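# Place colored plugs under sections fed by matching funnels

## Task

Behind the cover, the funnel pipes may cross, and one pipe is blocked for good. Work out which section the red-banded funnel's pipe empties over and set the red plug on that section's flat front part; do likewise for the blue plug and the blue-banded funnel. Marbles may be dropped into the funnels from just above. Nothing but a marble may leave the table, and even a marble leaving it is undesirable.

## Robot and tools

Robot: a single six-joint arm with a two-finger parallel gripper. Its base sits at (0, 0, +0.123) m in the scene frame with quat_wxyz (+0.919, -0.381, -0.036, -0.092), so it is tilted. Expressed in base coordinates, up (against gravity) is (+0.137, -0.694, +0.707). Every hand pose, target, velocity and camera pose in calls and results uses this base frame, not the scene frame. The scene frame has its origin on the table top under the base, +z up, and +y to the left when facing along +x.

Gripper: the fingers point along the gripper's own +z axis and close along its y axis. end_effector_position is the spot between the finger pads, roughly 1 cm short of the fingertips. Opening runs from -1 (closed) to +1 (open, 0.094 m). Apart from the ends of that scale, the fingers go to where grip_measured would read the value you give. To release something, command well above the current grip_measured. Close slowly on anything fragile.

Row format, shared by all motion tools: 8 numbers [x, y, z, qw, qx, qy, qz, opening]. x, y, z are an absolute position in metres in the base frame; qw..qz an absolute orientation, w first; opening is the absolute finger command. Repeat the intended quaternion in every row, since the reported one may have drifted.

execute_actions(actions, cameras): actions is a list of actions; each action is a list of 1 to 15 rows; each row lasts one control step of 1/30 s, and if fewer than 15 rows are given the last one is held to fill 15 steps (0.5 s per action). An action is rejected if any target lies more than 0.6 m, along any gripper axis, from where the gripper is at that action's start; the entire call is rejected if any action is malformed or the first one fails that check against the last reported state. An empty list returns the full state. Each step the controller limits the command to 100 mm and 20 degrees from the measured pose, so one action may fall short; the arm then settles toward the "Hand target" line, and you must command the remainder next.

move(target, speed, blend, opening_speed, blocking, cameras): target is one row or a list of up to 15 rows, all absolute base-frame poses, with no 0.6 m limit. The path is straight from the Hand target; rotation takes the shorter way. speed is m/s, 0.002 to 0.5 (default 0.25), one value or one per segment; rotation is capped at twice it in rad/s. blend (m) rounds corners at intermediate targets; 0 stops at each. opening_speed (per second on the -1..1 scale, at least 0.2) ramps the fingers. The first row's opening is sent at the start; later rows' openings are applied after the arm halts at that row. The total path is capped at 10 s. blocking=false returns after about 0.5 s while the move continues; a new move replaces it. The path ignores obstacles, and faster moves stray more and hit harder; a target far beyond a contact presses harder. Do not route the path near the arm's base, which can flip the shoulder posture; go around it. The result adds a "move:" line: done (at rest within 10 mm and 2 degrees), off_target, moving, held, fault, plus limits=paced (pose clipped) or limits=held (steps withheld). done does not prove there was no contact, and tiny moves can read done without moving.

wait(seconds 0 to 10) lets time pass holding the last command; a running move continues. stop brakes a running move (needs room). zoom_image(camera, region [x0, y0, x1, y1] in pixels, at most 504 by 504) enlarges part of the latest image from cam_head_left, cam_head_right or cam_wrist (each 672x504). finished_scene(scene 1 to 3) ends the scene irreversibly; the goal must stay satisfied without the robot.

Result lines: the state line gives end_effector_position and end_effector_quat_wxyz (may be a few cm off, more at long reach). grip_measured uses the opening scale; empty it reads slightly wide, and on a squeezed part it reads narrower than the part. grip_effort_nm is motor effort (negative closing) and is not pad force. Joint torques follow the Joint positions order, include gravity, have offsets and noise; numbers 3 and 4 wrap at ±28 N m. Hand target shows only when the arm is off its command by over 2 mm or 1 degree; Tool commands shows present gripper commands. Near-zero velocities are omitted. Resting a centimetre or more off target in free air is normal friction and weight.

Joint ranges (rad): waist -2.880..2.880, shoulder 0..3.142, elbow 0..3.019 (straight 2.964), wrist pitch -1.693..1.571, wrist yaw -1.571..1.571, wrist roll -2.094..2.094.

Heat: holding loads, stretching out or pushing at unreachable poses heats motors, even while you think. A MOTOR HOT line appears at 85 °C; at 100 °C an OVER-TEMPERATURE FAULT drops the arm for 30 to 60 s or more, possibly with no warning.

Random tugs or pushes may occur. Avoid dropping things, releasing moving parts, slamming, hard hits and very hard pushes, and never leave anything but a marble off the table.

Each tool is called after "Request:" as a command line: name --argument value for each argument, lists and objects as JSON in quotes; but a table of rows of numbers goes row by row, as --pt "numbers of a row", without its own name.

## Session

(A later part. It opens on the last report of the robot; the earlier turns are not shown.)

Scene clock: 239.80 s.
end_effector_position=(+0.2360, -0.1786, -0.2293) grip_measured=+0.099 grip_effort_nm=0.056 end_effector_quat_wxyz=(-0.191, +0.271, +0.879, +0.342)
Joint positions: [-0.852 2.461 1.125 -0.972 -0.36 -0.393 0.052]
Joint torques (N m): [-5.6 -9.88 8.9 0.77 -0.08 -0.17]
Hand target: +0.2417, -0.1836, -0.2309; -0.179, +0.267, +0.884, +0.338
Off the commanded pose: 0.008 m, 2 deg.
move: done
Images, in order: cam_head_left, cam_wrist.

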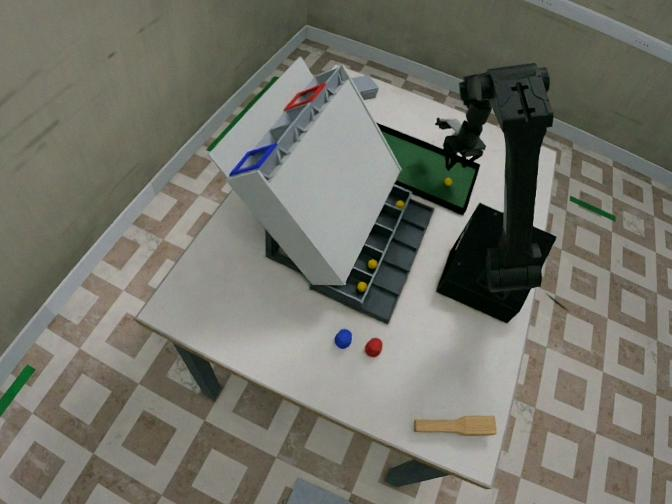

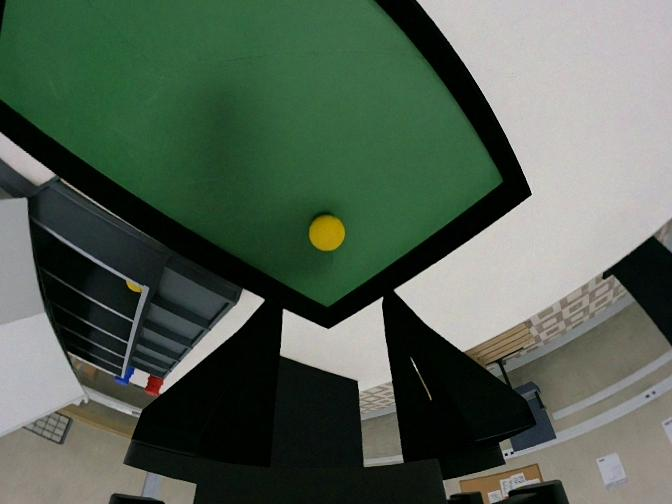

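Request:
move --target '[0.2301, -0.1327, -0.2678, -0.1791, 0.2667, 0.8843, 0.3382, 0.4]' --speed 0.1 --cameras '["cam_wrist"]'

Scene clock: 249.50 s.
end_effector_position=(+0.2269, -0.1329, -0.2645) grip_measured=+0.398 grip_effort_nm=0.051 end_effector_quat_wxyz=(-0.181, +0.264, +0.884, +0.342)
Joint positions: [-0.788 2.529 1.047 -0.793 -0.405 -0.359 0.066]
Joint torques (N m): [-5.42 -9.35 7.41 0.81 -0.09 0.03]
Hand target: +0.2301, -0.1328, -0.2677; -0.179, +0.267, +0.884, +0.338
Off the commanded pose: 0.005 m, 1 deg.
move: done
Images, in order: cam_wrist.

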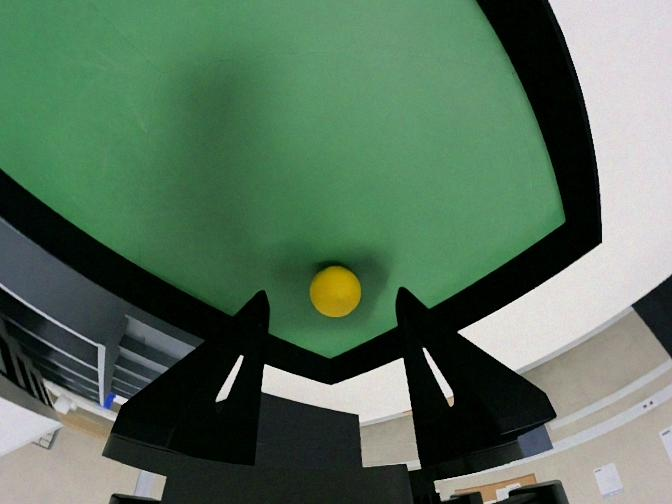

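Request:
move --pt "0.2282 -0.123 -0.2777 -0.1791 0.2667 0.8843 0.3382 0.3" --speed 0.06 --cameras '["cam_wrist"]'

Request:
move --target '[0.2282, -0.123, -0.2777, -0.1791, 0.2667, 0.8843, 0.3382, -0.68]' --speed 0.06 --opening_speed 1.0 --cameras '["cam_wrist"]'

Scene clock: 257.17 s.
end_effector_position=(+0.2269, -0.1260, -0.2735) grip_measured=+0.302 grip_effort_nm=-0.110 end_effector_quat_wxyz=(-0.178, +0.264, +0.885, +0.340)
Joint positions: [-0.775 2.549 1.041 -0.755 -0.414 -0.345 0.061]
Joint torques (N m): [-5.3 -9.05 6.98 0.77 -0.1 0.04]
Hand target: +0.2282, -0.1231, -0.2776; -0.179, +0.267, +0.884, +0.338
Off the commanded pose: 0.005 m, 0 deg.
move: done
Images, in order: cam_wrist.

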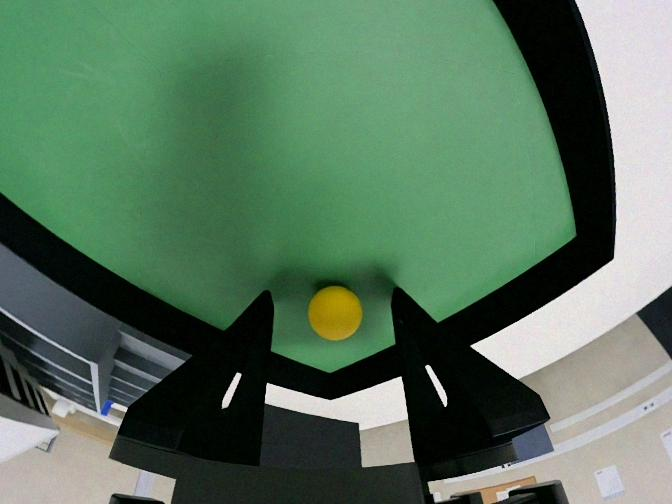

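Scene clock: 258.37 s.
end_effector_position=(+0.2270, -0.1260, -0.2736) grip_measured=-0.525 grip_effort_nm=-1.053 end_effector_quat_wxyz=(-0.178, +0.265, +0.884, +0.340)
Joint positions: [-0.775 2.549 1.041 -0.754 -0.415 -0.344 0.022]
Joint torques (N m): [-5.3 -9.11 6.98 0.81 -0.08 0.03]
Hand target: +0.2282, -0.1231, -0.2776; -0.179, +0.267, +0.884, +0.338
Off the commanded pose: 0.005 m, 0 deg.
move: done
Images, in order: cam_wrist.

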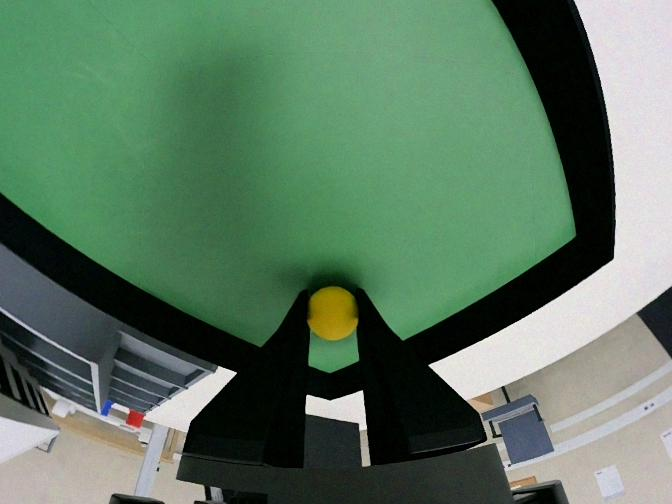

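Request:
move --pt "0.2576 -0.2129 -0.178 -0.1791 0.2667 0.8843 0.3382 -0.68" --pt "0.3435 -0.2895 0.0414 -0.1791 0.2667 0.8843 0.3382 -0.68" --pt "0.5066 -0.1919 0.2471 0.3184 0.0608 0.8629 0.3872 -0.68" --pt "0.569 -0.0712 0.2969 0.3184 0.0608 0.8629 0.3872 -0.68" --pt "0.5654 -0.0215 0.2615 0.3184 0.0608 0.8629 0.3872 -0.68" --speed '[0.15, 0.22, 0.22, 0.2, 0.08]' --blend '[0.03, 0.05, 0.05, 0.02, 0]' --cameras '["cam_wrist"]'

Scene clock: 272.47 s.
end_effector_position=(+0.5625, -0.0233, +0.2510) grip_measured=-0.525 grip_effort_nm=-1.053 end_effector_quat_wxyz=(+0.306, +0.065, +0.866, +0.389)
Joint positions: [-0.278 1.525 1.221 -0.621 -0.879 0.183 0.022]
Joint torques (N m): [-8.64 -4.54 10.06 2.26 0.35 0.03]
Hand target: +0.5653, -0.0214, +0.2615; +0.318, +0.061, +0.863, +0.388
Off the commanded pose: 0.011 m, 2 deg.
move: off_target
Images, in order: cam_wrist.

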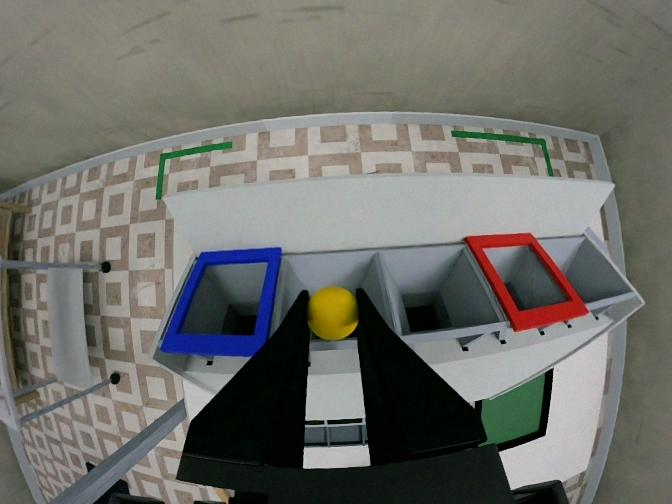

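Request:
move --target '[0.5654, -0.0215, 0.2615, 0.3184, 0.0608, 0.8629, 0.3872, 0.1]' --speed 0.05 --cameras '["cam_wrist"]'

Request:
move --pt "0.5275 -0.0939 0.3392 0.3184 0.0608 0.8629 0.3872 0.1" --pt "0.3037 0.0054 0.3384 0.1125 -0.4367 0.8139 0.3658 0.1" --pt "0.248 0.2502 0.2004 0.1125 -0.4367 0.8139 0.3658 0.1" --speed '[0.2, 0.22, 0.2]' --blend '[0.03, 0.06, 0]' --cameras '["cam_wrist", "cam_head_left", "cam_head_right"]'

Request:
zoom_image --camera "cam_head_left" --region '[300, 150, 460, 340]'

Scene clock: 292.57 s.
end_effector_position=(+0.5624, -0.0233, +0.2516) grip_measured=+0.098 grip_effort_nm=0.056 end_effector_quat_wxyz=(+0.306, +0.065, +0.866, +0.389)
Joint positions: [-0.278 1.524 1.221 -0.621 -0.878 0.184 0.052]
Joint torques (N m): [-8.7 -4.54 10.06 2.25 0.35 0.02]
Hand target: +0.5652, -0.0215, +0.2617; +0.318, +0.061, +0.863, +0.387
Off the commanded pose: 0.011 m, 2 deg.
move: off_target
Images, in order: cam_wrist.

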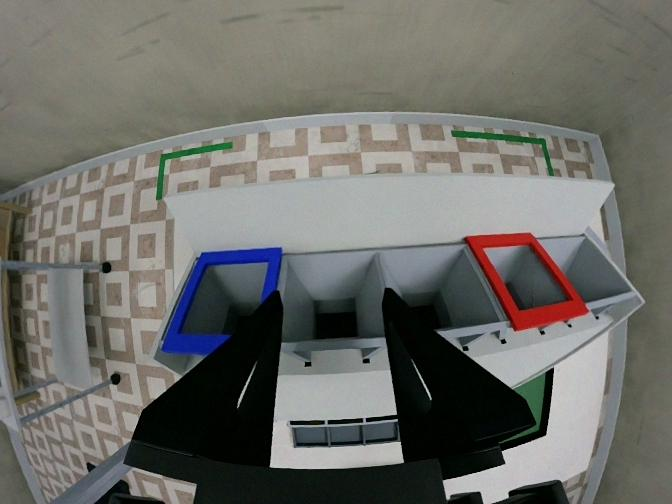

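Scene clock: 298.00 s.
end_effector_position=(+0.2464, +0.2492, +0.1980) grip_measured=+0.099 grip_effort_nm=0.056 end_effector_quat_wxyz=(+0.106, -0.439, +0.813, +0.367)
Joint positions: [0.449 1.123 0.833 -1.052 -0.757 -0.45 0.052]
Joint torques (N m): [-4.84 -4.6 6.89 0.72 0.19 0.04]
Hand target: +0.2480, +0.2502, +0.2005; +0.112, -0.437, +0.814, +0.366
Off the commanded pose: 0.003 m, 1 deg.
move: done; limits=paced

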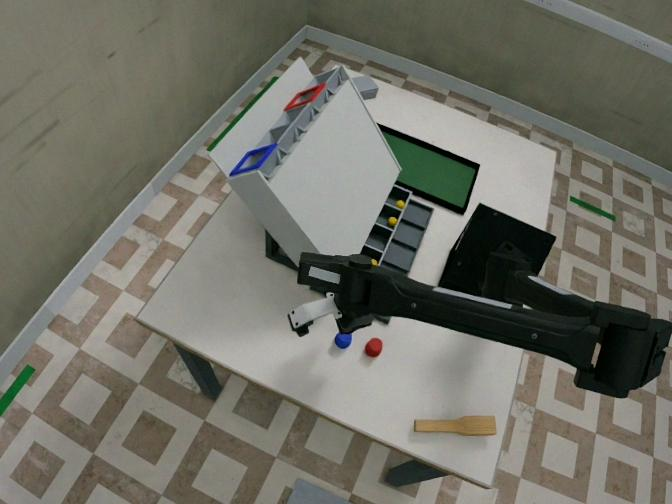

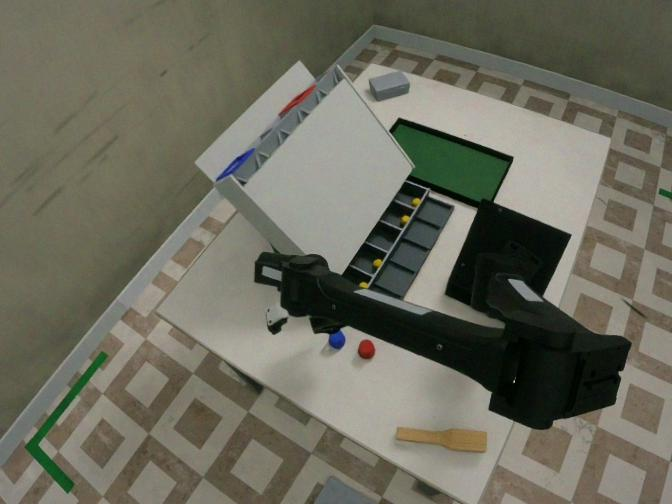

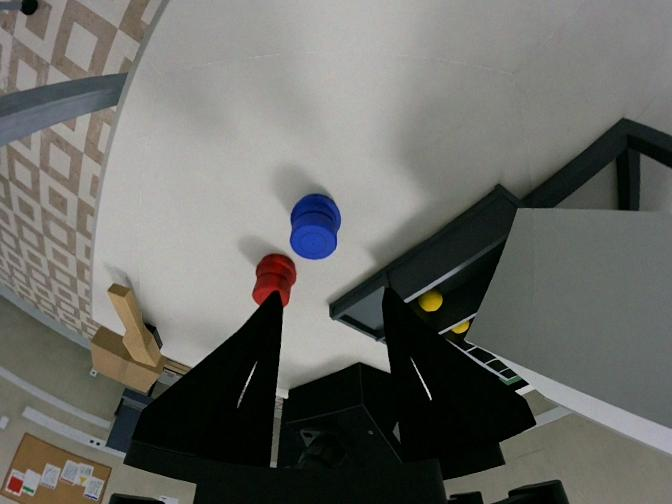

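Scaled by 2.653 from the camera's 672x504 image, which has a finer 960x720 frame.

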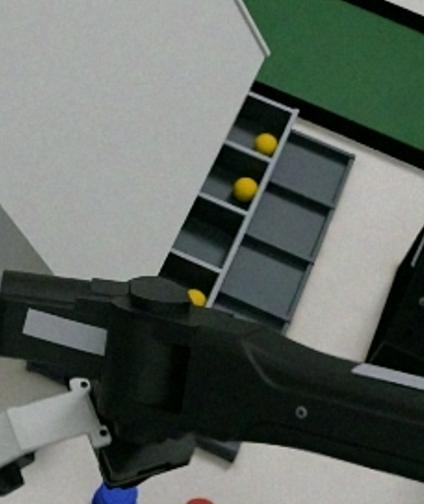

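Request:
zoom_image --camera "cam_wrist" --region '[220, 170, 380, 320]'

Scaled by 3.150 from the camera's 672x504 image, which has a finer 960x720 frame.

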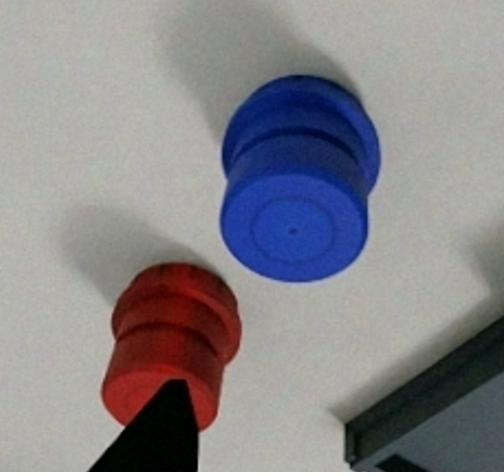

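Request:
move --target '[0.2355, 0.2816, 0.1856, 0.1125, -0.4367, 0.8139, 0.3658, 0.45]' --speed 0.12 --cameras '["cam_wrist"]'

Request:
zoom_image --camera "cam_wrist" --region '[230, 180, 440, 360]'

Scene clock: 311.23 s.
end_effector_position=(+0.2348, +0.2792, +0.1856) grip_measured=+0.448 grip_effort_nm=0.051 end_effector_quat_wxyz=(+0.110, -0.439, +0.813, +0.366)
Joint positions: [0.555 1.123 0.792 -0.907 -0.725 -0.307 0.068]
Joint torques (N m): [-4.37 -4.6 6.46 0.76 0.2 0.03]
Hand target: +0.2355, +0.2815, +0.1855; +0.112, -0.437, +0.814, +0.366
Off the commanded pose: 0.003 m, 0 deg.
move: done
Images, in order: cam_wrist.

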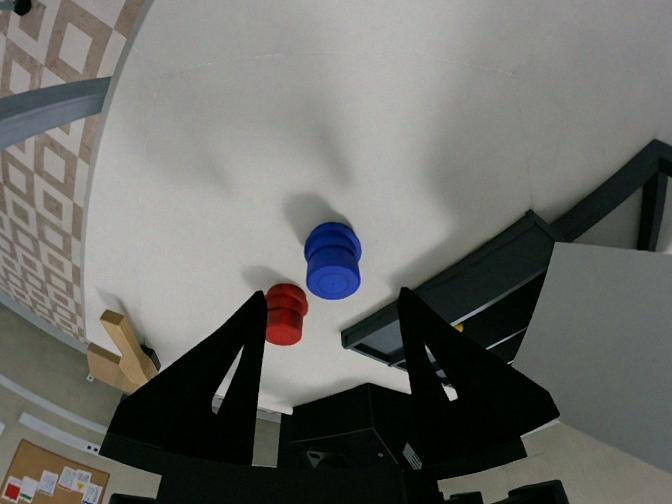

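Scaled by 2.400 from the camera's 672x504 image, which has a finer 960x720 frame.

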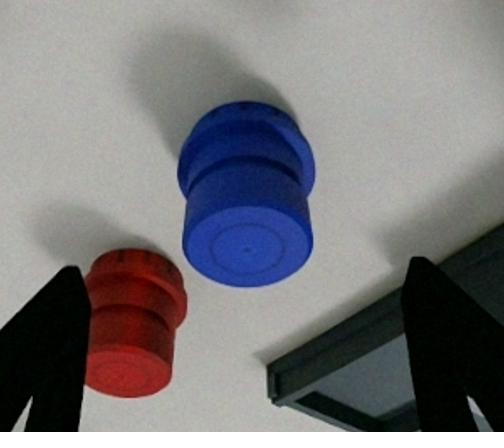

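Request:
move --target '[0.2313, 0.3031, 0.1637, 0.1125, -0.4367, 0.8139, 0.3658, 0.3]' --speed 0.08 --cameras '["cam_wrist"]'

Request:
zoom_image --camera "cam_wrist" --region '[230, 200, 440, 380]'

Scene clock: 324.10 s.
end_effector_position=(+0.2308, +0.2998, +0.1645) grip_measured=+0.302 grip_effort_nm=-0.110 end_effector_quat_wxyz=(+0.112, -0.439, +0.813, +0.366)
Joint positions: [0.619 1.16 0.756 -0.779 -0.701 -0.227 0.061]
Joint torques (N m): [-4.25 -4.72 6.05 0.79 0.2 0.03]
Hand target: +0.2312, +0.3031, +0.1637; +0.112, -0.437, +0.814, +0.366
Off the commanded pose: 0.003 m, 0 deg.
move: done
Images, in order: cam_wrist.

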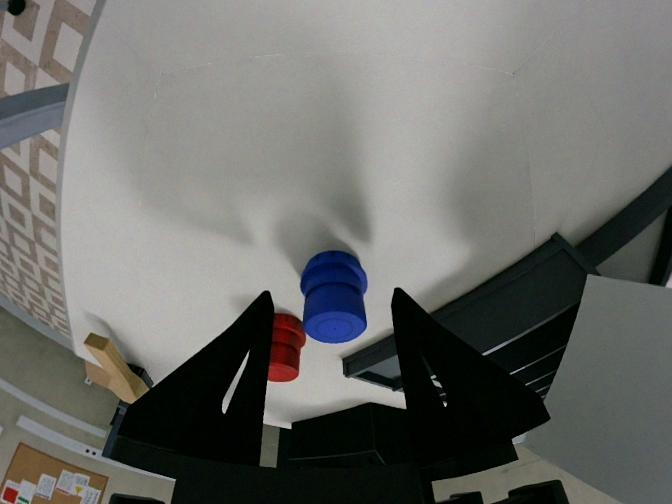

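Scaled by 2.400 from the camera's 672x504 image, which has a finer 960x720 frame.

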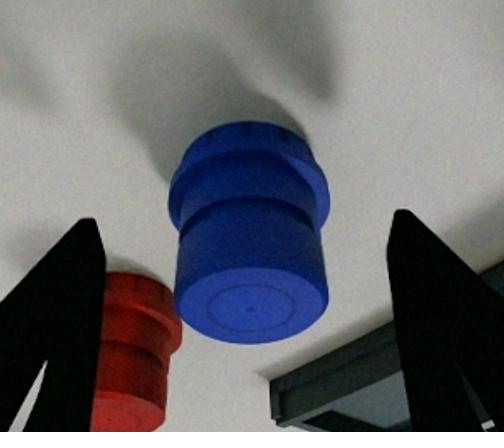

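Request:
move --target '[0.2234, 0.2975, 0.1541, 0.1125, -0.4367, 0.8139, 0.3658, 0.3]' --speed 0.06 --cameras '["cam_wrist"]'

Scene clock: 335.13 s.
end_effector_position=(+0.2234, +0.2945, +0.1497) grip_measured=+0.302 grip_effort_nm=-0.110 end_effector_quat_wxyz=(+0.105, -0.436, +0.816, +0.365)
Joint positions: [0.619 1.16 0.717 -0.755 -0.701 -0.226 0.061]
Joint torques (N m): [-4.13 -5.66 5.79 0.76 0.2 0.03]
Hand target: +0.2234, +0.2975, +0.1541; +0.112, -0.437, +0.814, +0.366
Off the commanded pose: 0.005 m, 1 deg.
move: done
Images, in order: cam_wrist.

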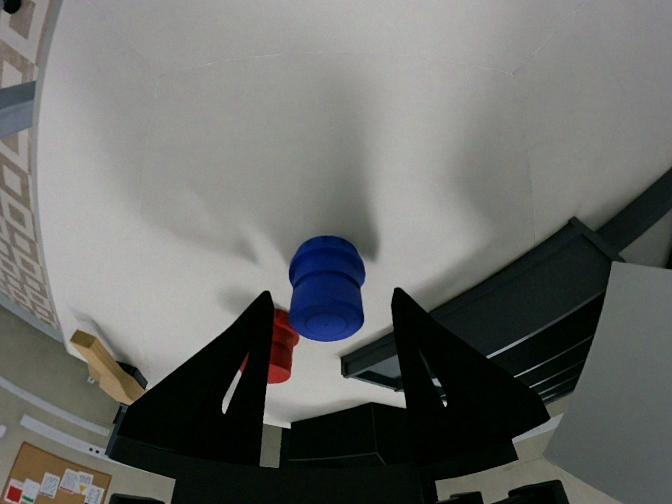

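Request:
move --target '[0.2311, 0.299, 0.164, 0.1125, -0.4367, 0.8139, 0.3658, 0.3]' --speed 0.06 --cameras '["cam_wrist"]'

Scene clock: 344.07 s.
end_effector_position=(+0.2236, +0.2947, +0.1514) grip_measured=+0.302 grip_effort_nm=-0.105 end_effector_quat_wxyz=(+0.103, -0.436, +0.816, +0.365)
Joint positions: [0.619 1.16 0.723 -0.764 -0.701 -0.226 0.061]
Joint torques (N m): [-4.95 -5.07 8.44 -0.36 0.05 -0.08]
Hand target: +0.2308, +0.2989, +0.1639; +0.113, -0.437, +0.814, +0.366
Off the commanded pose: 0.015 m, 1 deg.
move: off_target
Images, in order: cam_wrist.

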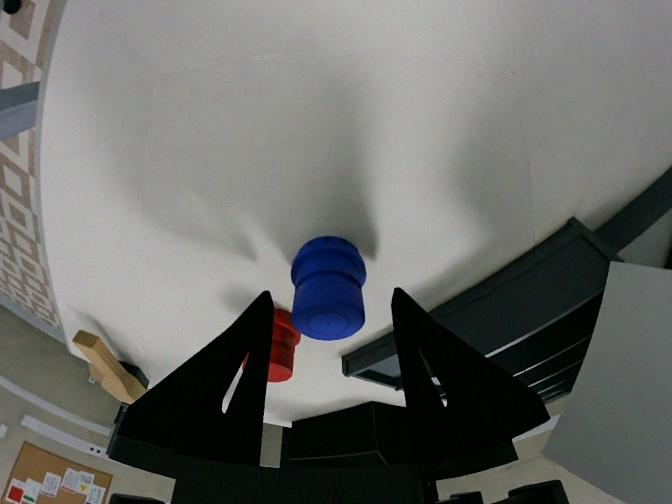

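Request:
move --target '[0.2346, 0.3019, 0.1676, 0.1125, -0.4367, 0.8139, 0.3658, 0.3]' --speed 0.06 --cameras '["cam_wrist"]'

Scene clock: 349.77 s.
end_effector_position=(+0.2274, +0.2973, +0.1581) grip_measured=+0.302 grip_effort_nm=-0.110 end_effector_quat_wxyz=(+0.108, -0.437, +0.815, +0.365)
Joint positions: [0.619 1.16 0.74 -0.771 -0.701 -0.226 0.061]
Joint torques (N m): [-4.95 -4.48 8.53 -0.38 0.07 -0.07]
Hand target: +0.2343, +0.3017, +0.1675; +0.113, -0.437, +0.814, +0.366
Off the commanded pose: 0.013 m, 1 deg.
move: off_target
Images, in order: cam_wrist.

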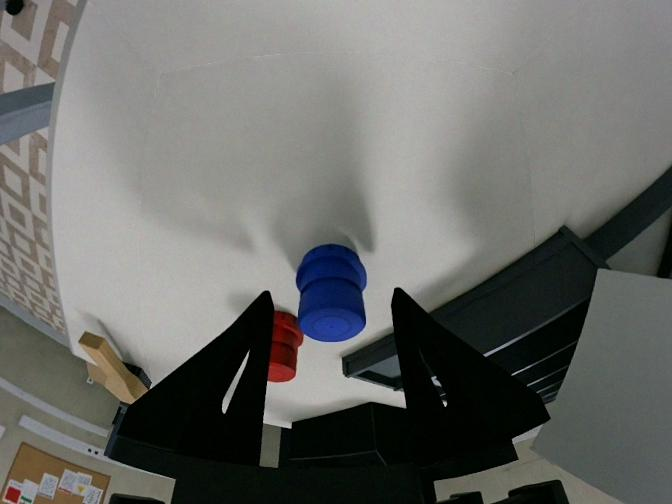

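Request:
move --target '[0.2346, 0.3019, 0.1676, 0.1125, -0.4367, 0.8139, 0.3658, -0.6]' --speed 0.06 --opening_speed 0.7 --cameras '["cam_wrist"]'

Scene clock: 357.00 s.
end_effector_position=(+0.2274, +0.2973, +0.1581) grip_measured=-0.404 grip_effort_nm=-1.048 end_effector_quat_wxyz=(+0.108, -0.437, +0.815, +0.365)
Joint positions: [0.619 1.16 0.74 -0.771 -0.701 -0.226 0.028]
Joint torques (N m): [-4.95 -4.54 8.53 -0.29 0.07 -0.07]
Hand target: +0.2344, +0.3018, +0.1675; +0.113, -0.437, +0.814, +0.366
Off the commanded pose: 0.013 m, 1 deg.
move: off_target
Images, in order: cam_wrist.

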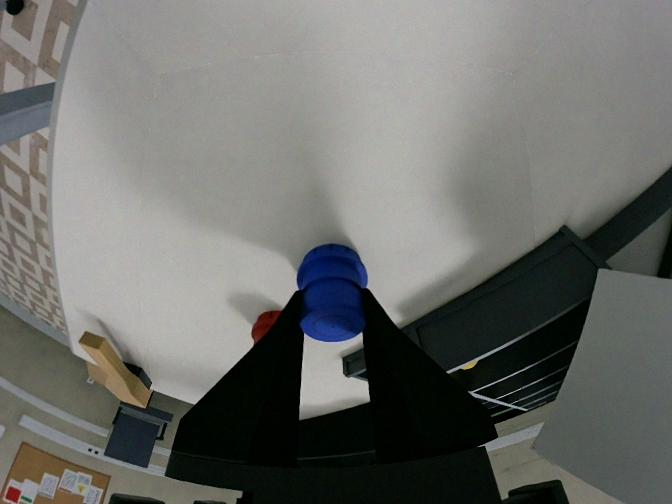

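Request:
move --pt "0.2416 0.2561 0.2075 0.1125 -0.4367 0.8139 0.3658 -0.6" --pt "0.2144 0.1101 0.0412 0.1125 -0.4367 0.8139 0.3658 -0.6" --speed '[0.12, 0.15]' --blend '[0.015, 0]' --cameras '["cam_wrist", "cam_head_left"]'

Request:
zoom_image --camera "cam_wrist" --region '[240, 140, 500, 380]'

Scene clock: 370.70 s.
end_effector_position=(+0.2085, +0.1120, +0.0409) grip_measured=-0.405 grip_effort_nm=-1.062 end_effector_quat_wxyz=(+0.102, -0.431, +0.816, +0.371)
Joint positions: [-0.028 1.32 0.495 -0.987 -0.759 -1.097 0.028]
Joint torques (N m): [-5.36 -1.08 7.04 0.65 0 -0.21]
Hand target: +0.2144, +0.1100, +0.0413; +0.112, -0.437, +0.814, +0.366
Off the commanded pose: 0.006 m, 2 deg.
move: done
Images, in order: cam_head_left, cam_wrist.

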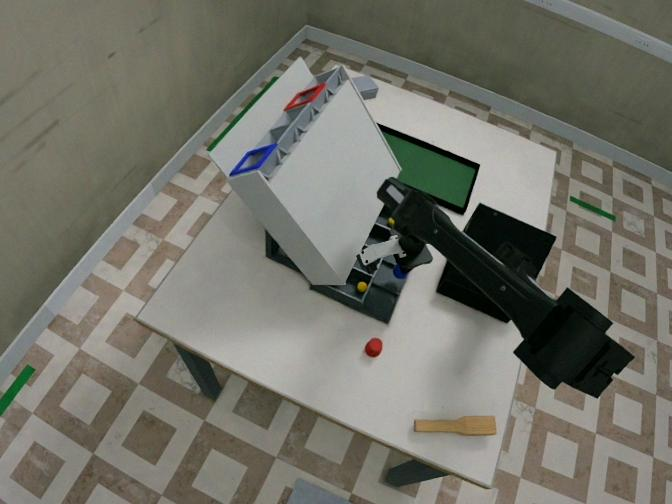

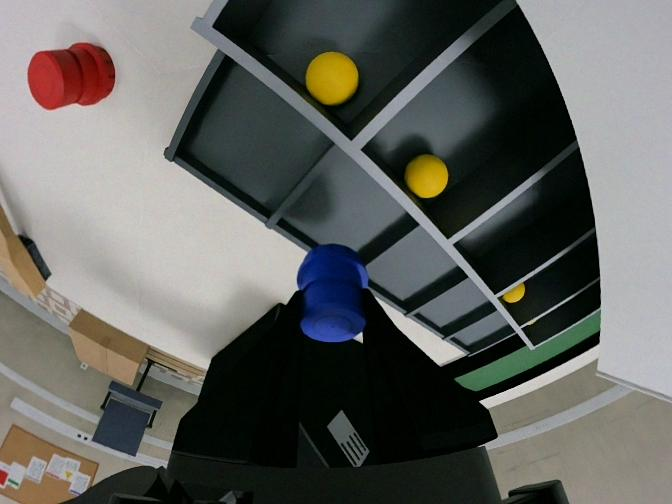

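Scaled by 1.938 from the camera's 672x504 image, which has a finer 960x720 frame.

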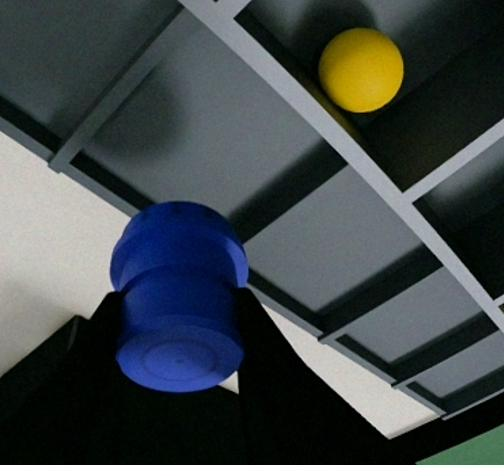

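Request:
move --target '[0.2179, 0.1284, 0.0217, 0.1532, -0.526, 0.7592, 0.3507, -0.6]' --speed 0.1 --cameras '["cam_wrist", "cam_head_left"]'

Request:
zoom_image --camera "cam_wrist" --region '[240, 140, 500, 380]'

Request:
zoom_image --camera "cam_head_left" --region '[300, 180, 460, 330]'

Scene clock: 394.17 s.
end_effector_position=(+0.2171, +0.1259, +0.0231) grip_measured=-0.405 grip_effort_nm=-1.062 end_effector_quat_wxyz=(+0.149, -0.517, +0.766, +0.351)
Joint positions: [0.031 1.368 0.477 -0.838 -0.77 -1.22 0.028]
Joint torques (N m): [-4.19 -1.2 5.94 0.72 -0.15 -0.22]
Hand target: +0.2178, +0.1284, +0.0217; +0.153, -0.526, +0.759, +0.351
Off the commanded pose: 0.003 m, 1 deg.
move: done
Images, in order: cam_head_left, cam_wrist.

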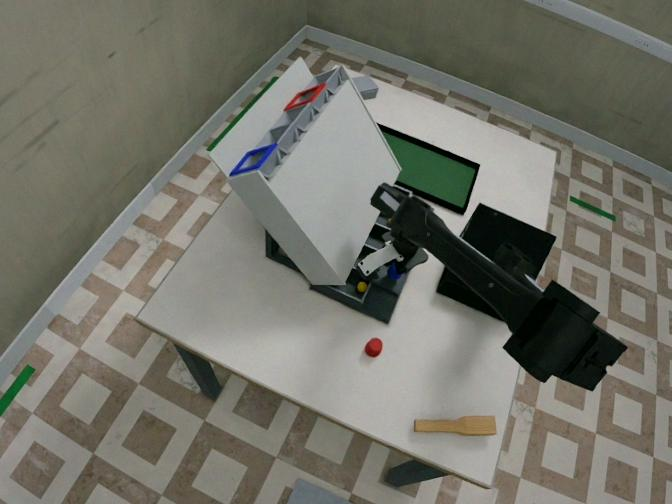

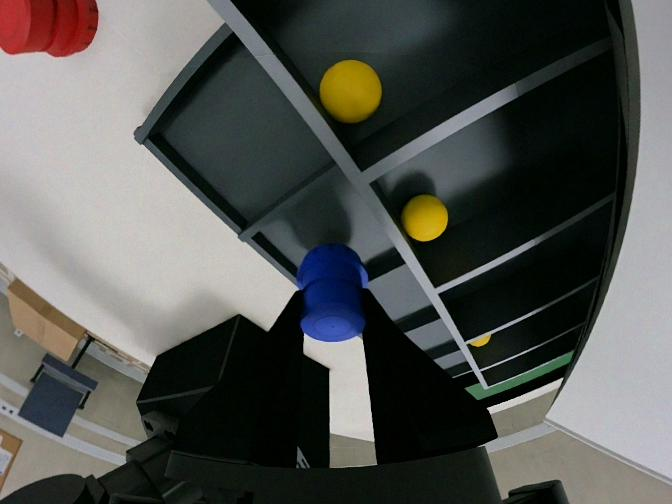

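Scaled by 1.938 from the camera's 672x504 image, which has a finer 960x720 frame.

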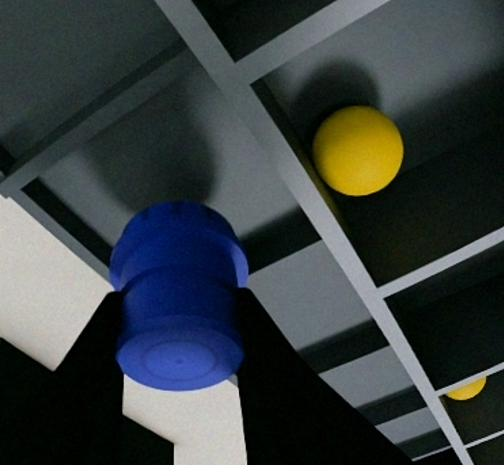

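Scaled by 3.150 from the camera's 672x504 image, which has a finer 960x720 frame.

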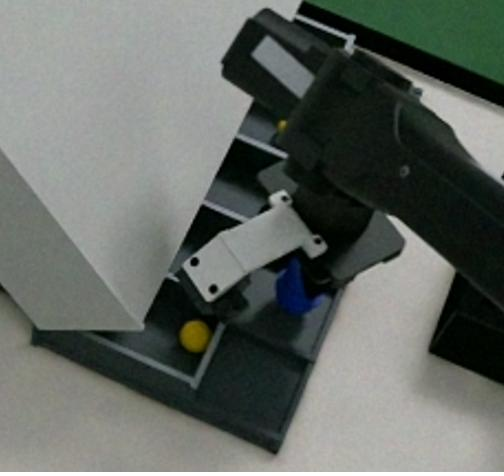

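Request:
move --target '[0.2144, 0.1414, 0.0083, 0.1532, -0.526, 0.7592, 0.3507, -0.6]' --speed 0.03 --cameras '["cam_wrist"]'

Request:
zoom_image --camera "cam_wrist" --region '[240, 140, 500, 380]'

Scene clock: 402.00 s.
end_effector_position=(+0.2141, +0.1388, +0.0102) grip_measured=-0.405 grip_effort_nm=-1.048 end_effector_quat_wxyz=(+0.154, -0.527, +0.759, +0.350)
Joint positions: [0.085 1.396 0.45 -0.732 -0.778 -1.173 0.028]
Joint torques (N m): [-4.25 -1.44 5.23 0.85 -0.11 0.03]
Hand target: +0.2144, +0.1413, +0.0084; +0.153, -0.526, +0.759, +0.351
Off the commanded pose: 0.003 m, 0 deg.
move: done
Images, in order: cam_wrist.

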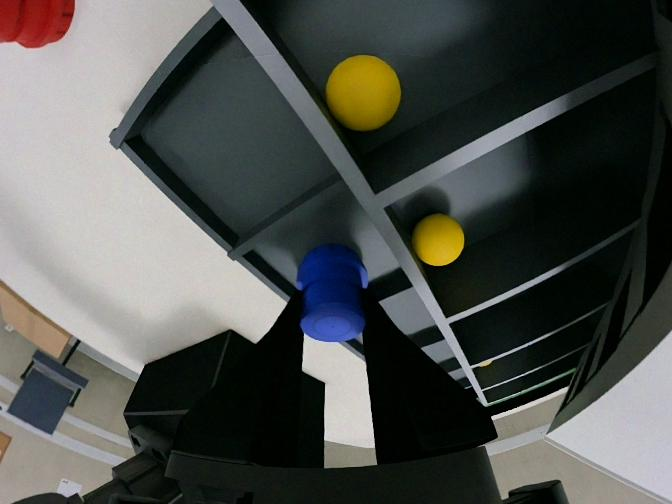

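Scaled by 1.938 from the camera's 672x504 image, which has a finer 960x720 frame.

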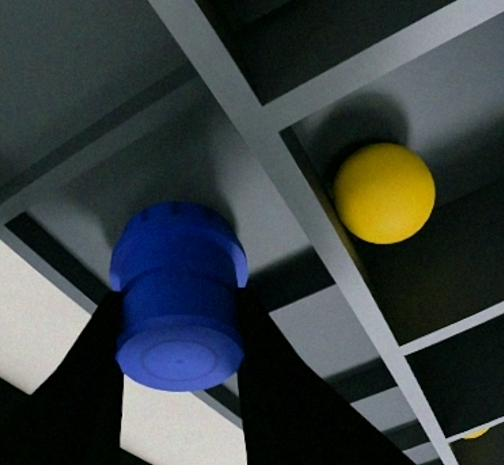

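Request:
move --target '[0.2137, 0.1449, 0.0047, 0.1532, -0.526, 0.7592, 0.3507, -0.6]' --speed 0.02 --cameras '["cam_wrist"]'

Scene clock: 412.57 s.
end_effector_position=(+0.2144, +0.1393, +0.0099) grip_measured=-0.405 grip_effort_nm=-1.057 end_effector_quat_wxyz=(+0.153, -0.521, +0.763, +0.351)
Joint positions: [0.085 1.396 0.447 -0.724 -0.781 -1.155 0.028]
Joint torques (N m): [-3.14 -0.85 4.85 1.73 -0.06 0.03]
Hand target: +0.2134, +0.1446, +0.0051; +0.153, -0.526, +0.759, +0.351
Off the commanded pose: 0.008 m, 1 deg.
move: done
Images, in order: cam_wrist.

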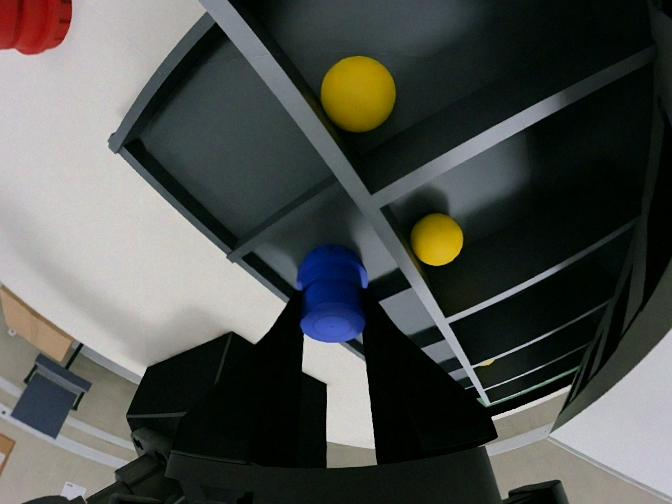

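Request:
move --target '[0.2144, 0.1414, 0.0083, 0.1532, -0.526, 0.7592, 0.3507, -0.08]' --speed 0.02 --opening_speed 0.6 --cameras '["cam_wrist"]'

Scene clock: 418.93 s.
end_effector_position=(+0.2144, +0.1394, +0.0099) grip_measured=-0.082 grip_effort_nm=0.056 end_effector_quat_wxyz=(+0.153, -0.521, +0.763, +0.351)
Joint positions: [0.086 1.396 0.447 -0.724 -0.781 -1.155 0.043]
Joint torques (N m): [-4.31 -1.44 5.41 0.54 0.01 -0.12]
Hand target: +0.2144, +0.1414, +0.0084; +0.153, -0.526, +0.759, +0.351
Off the commanded pose: 0.003 m, 1 deg.
move: done
Images, in order: cam_wrist.

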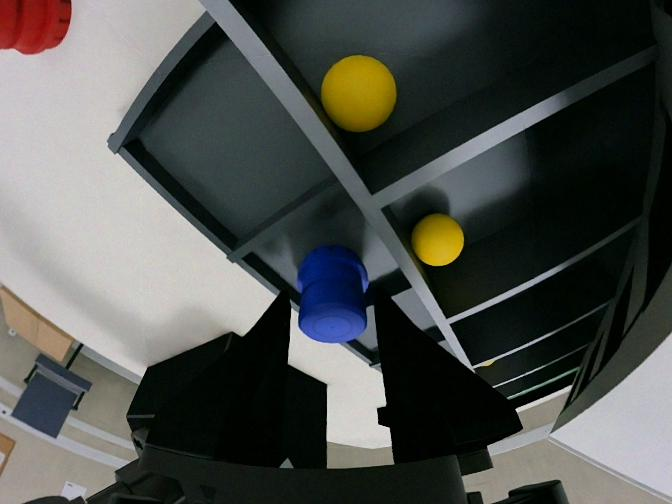

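Request:
move --pt "0.2258 0.1145 0.0363 0.1532 -0.526 0.7592 0.3507 -0.08" --pt "0.2263 0.0908 0.0836 0.1125 -0.4367 0.8139 0.3658 -0.08" --pt "0.1713 0.2463 0.176 0.1125 -0.4367 0.8139 0.3658 -0.08" --speed '[0.06, 0.12, 0.2]' --blend '[0.01, 0.03, 0]' --cameras '["cam_wrist", "cam_head_left"]'

Request:
zoom_image --camera "cam_head_left" --region '[300, 180, 460, 330]'

Request:
zoom_image --camera "cam_wrist" --region '[240, 180, 430, 340]'

Scene clock: 434.13 s.
end_effector_position=(+0.1644, +0.2403, +0.1632) grip_measured=-0.082 grip_effort_nm=0.051 end_effector_quat_wxyz=(+0.095, -0.434, +0.818, +0.365)
Joint positions: [0.573 0.904 0.602 -0.955 -0.719 -0.284 0.043]
Joint torques (N m): [-2.26 -3.31 8.69 0.7 0.2 0.02]
Hand target: +0.1709, +0.2460, +0.1762; +0.112, -0.437, +0.814, +0.366
Off the commanded pose: 0.016 m, 2 deg.
move: off_target
Images, in order: cam_head_left, cam_wrist.

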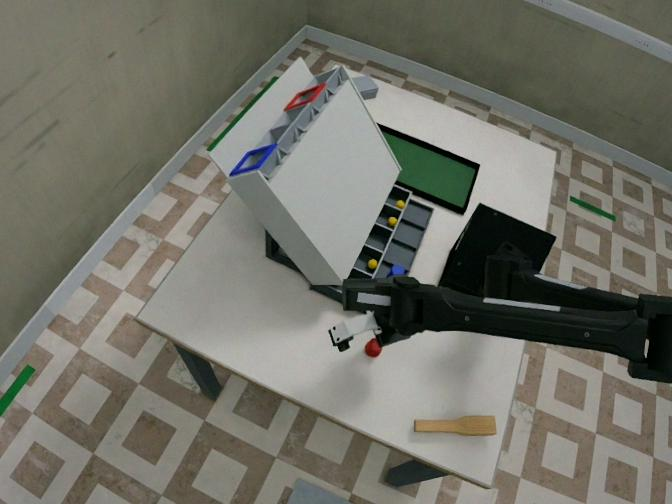

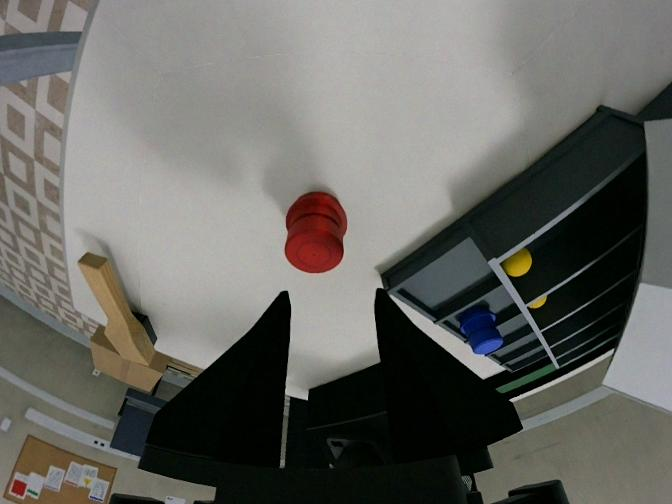

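Scaled by 3.150 from the camera's 672x504 image, which has a finer 960x720 frame.

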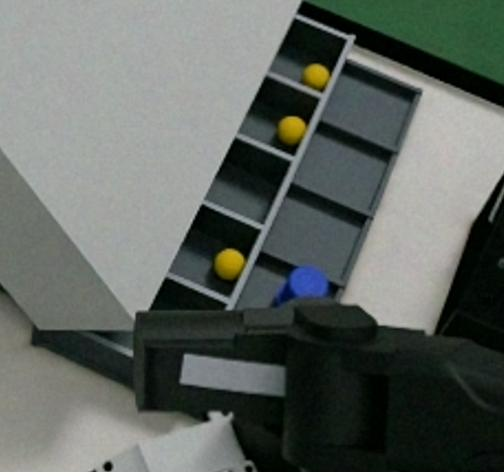

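Scaled by 2.653 from the camera's 672x504 image, which has a finer 960x720 frame.

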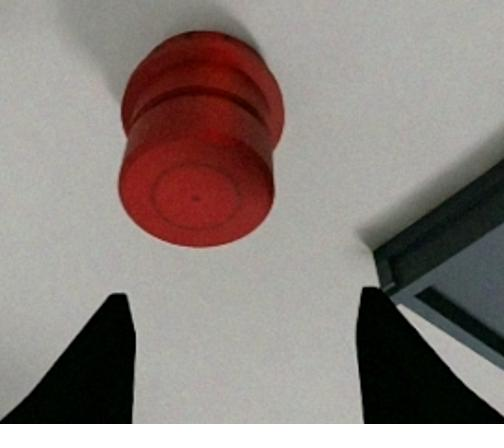

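Request:
move --target '[0.1585, 0.2769, 0.1522, 0.1125, -0.4367, 0.8139, 0.3658, 0.35]' --speed 0.06 --cameras '["cam_wrist"]'

Request:
zoom_image --camera "cam_wrist" --region '[230, 200, 440, 380]'

Scene clock: 445.77 s.
end_effector_position=(+0.1580, +0.2741, +0.1530) grip_measured=+0.348 grip_effort_nm=0.056 end_effector_quat_wxyz=(+0.112, -0.439, +0.813, +0.366)
Joint positions: [0.708 0.925 0.57 -0.761 -0.664 -0.123 0.063]
Joint torques (N m): [-2.2 -2.96 6.08 0.79 0.22 0.04]
Hand target: +0.1584, +0.2768, +0.1521; +0.112, -0.437, +0.814, +0.366
Off the commanded pose: 0.003 m, 0 deg.
move: done
Images, in order: cam_wrist.

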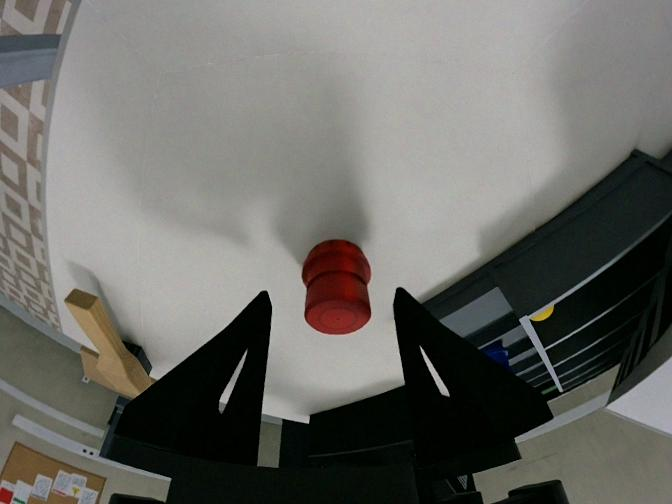

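Scaled by 2.400 from the camera's 672x504 image, which has a finer 960x720 frame.

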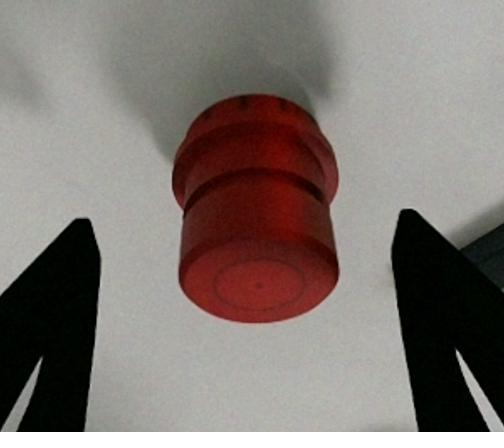

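Request:
move --target '[0.1584, 0.2768, 0.1521, 0.1125, -0.4367, 0.8139, 0.3658, -0.6]' --speed 0.06 --opening_speed 0.8 --cameras '["cam_wrist"]'

Scene clock: 453.67 s.
end_effector_position=(+0.1582, +0.2741, +0.1529) grip_measured=-0.408 grip_effort_nm=-1.033 end_effector_quat_wxyz=(+0.113, -0.439, +0.813, +0.365)
Joint positions: [0.708 0.925 0.57 -0.761 -0.662 -0.122 0.028]
Joint torques (N m): [-2.2 -3.02 6.04 0.79 0.17 0.03]
Hand target: +0.1583, +0.2767, +0.1520; +0.112, -0.437, +0.814, +0.366
Off the commanded pose: 0.003 m, 0 deg.
move: done
Images, in order: cam_wrist.

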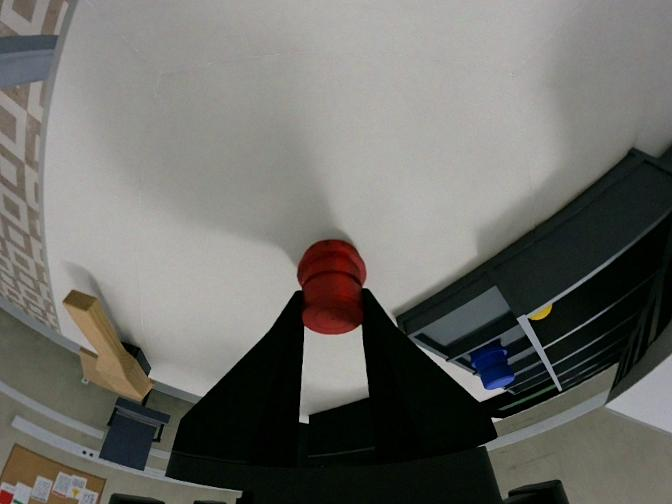

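Request:
move --pt "0.1685 0.2292 0.2022 0.1125 -0.4367 0.8139 0.3658 -0.6" --pt "0.2295 0.0554 0.0341 0.1532 -0.526 0.7592 0.3507 -0.6" --pt "0.2325 0.056 -0.0153 0.1532 -0.526 0.7592 0.3507 -0.6" --speed '[0.12, 0.18, 0.12]' --blend '[0.02, 0.02, 0]' --cameras '["cam_wrist", "cam_head_left"]'

Request:
zoom_image --camera "cam_wrist" --region '[240, 140, 500, 380]'

Scene clock: 467.77 s.
end_effector_position=(+0.2244, +0.0588, -0.0156) grip_measured=-0.410 grip_effort_nm=-1.053 end_effector_quat_wxyz=(+0.142, -0.519, +0.762, +0.360)
Joint positions: [-0.235 1.608 0.543 -0.928 -0.694 -1.585 0.028]
Joint torques (N m): [-6.12 -2.26 7.46 0.62 -0.09 -0.23]
Hand target: +0.2324, +0.0560, -0.0152; +0.153, -0.526, +0.759, +0.351
Off the commanded pose: 0.009 m, 2 deg.
move: done
Images, in order: cam_head_left, cam_wrist.

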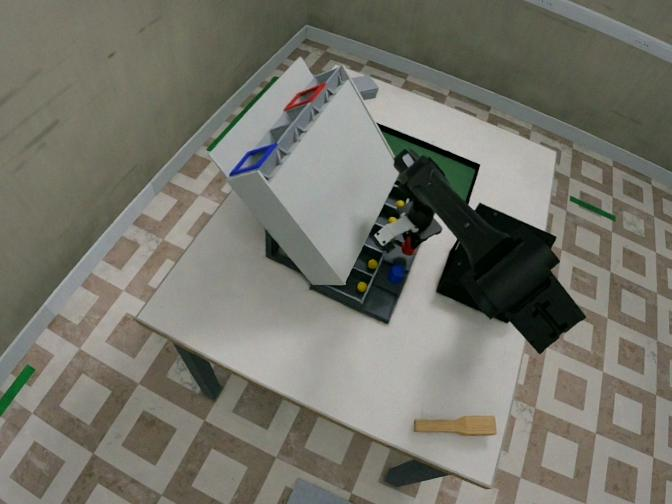

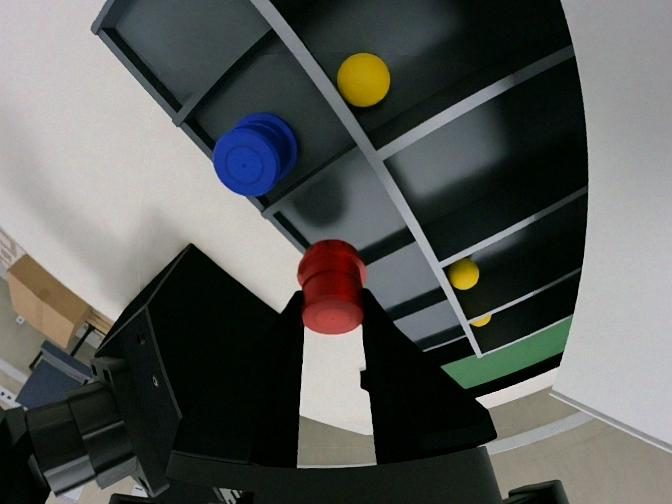

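Scaled by 1.938 from the camera's 672x504 image, which has a finer 960x720 frame.

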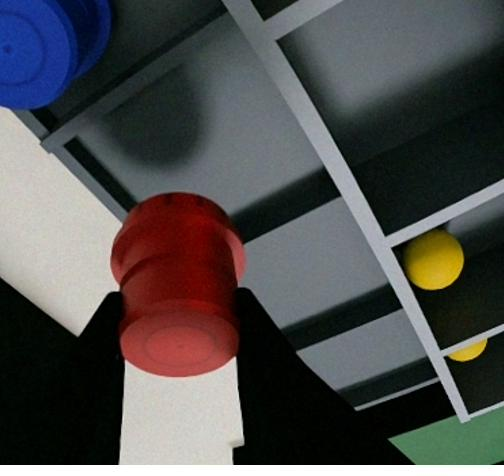

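Request:
move --target '[0.2304, 0.075, -0.033, 0.1532, -0.526, 0.7592, 0.3507, -0.6]' --speed 0.08 --cameras '["cam_wrist"]'

Request:
zoom_image --camera "cam_wrist" --region '[240, 140, 500, 380]'

Scene clock: 479.53 s.
end_effector_position=(+0.2283, +0.0732, -0.0317) grip_measured=-0.410 grip_effort_nm=-1.053 end_effector_quat_wxyz=(+0.153, -0.528, +0.758, +0.351)
Joint positions: [-0.179 1.642 0.519 -0.801 -0.718 -1.528 0.028]
Joint torques (N m): [-5.3 -2.14 6.08 0.69 -0.16 0.02]
Hand target: +0.2304, +0.0750, -0.0329; +0.153, -0.526, +0.759, +0.351
Off the commanded pose: 0.003 m, 0 deg.
move: done
Images, in order: cam_wrist.

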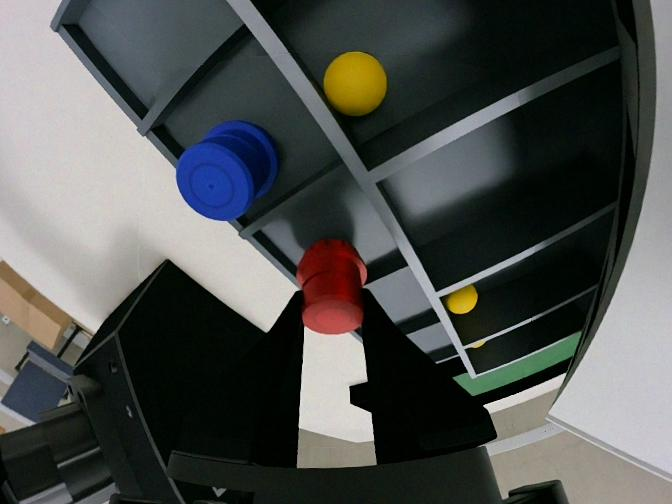

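Scaled by 1.938 from the camera's 672x504 image, which has a finer 960x720 frame.

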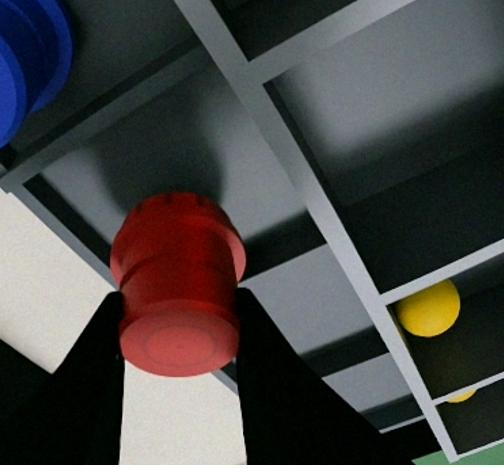

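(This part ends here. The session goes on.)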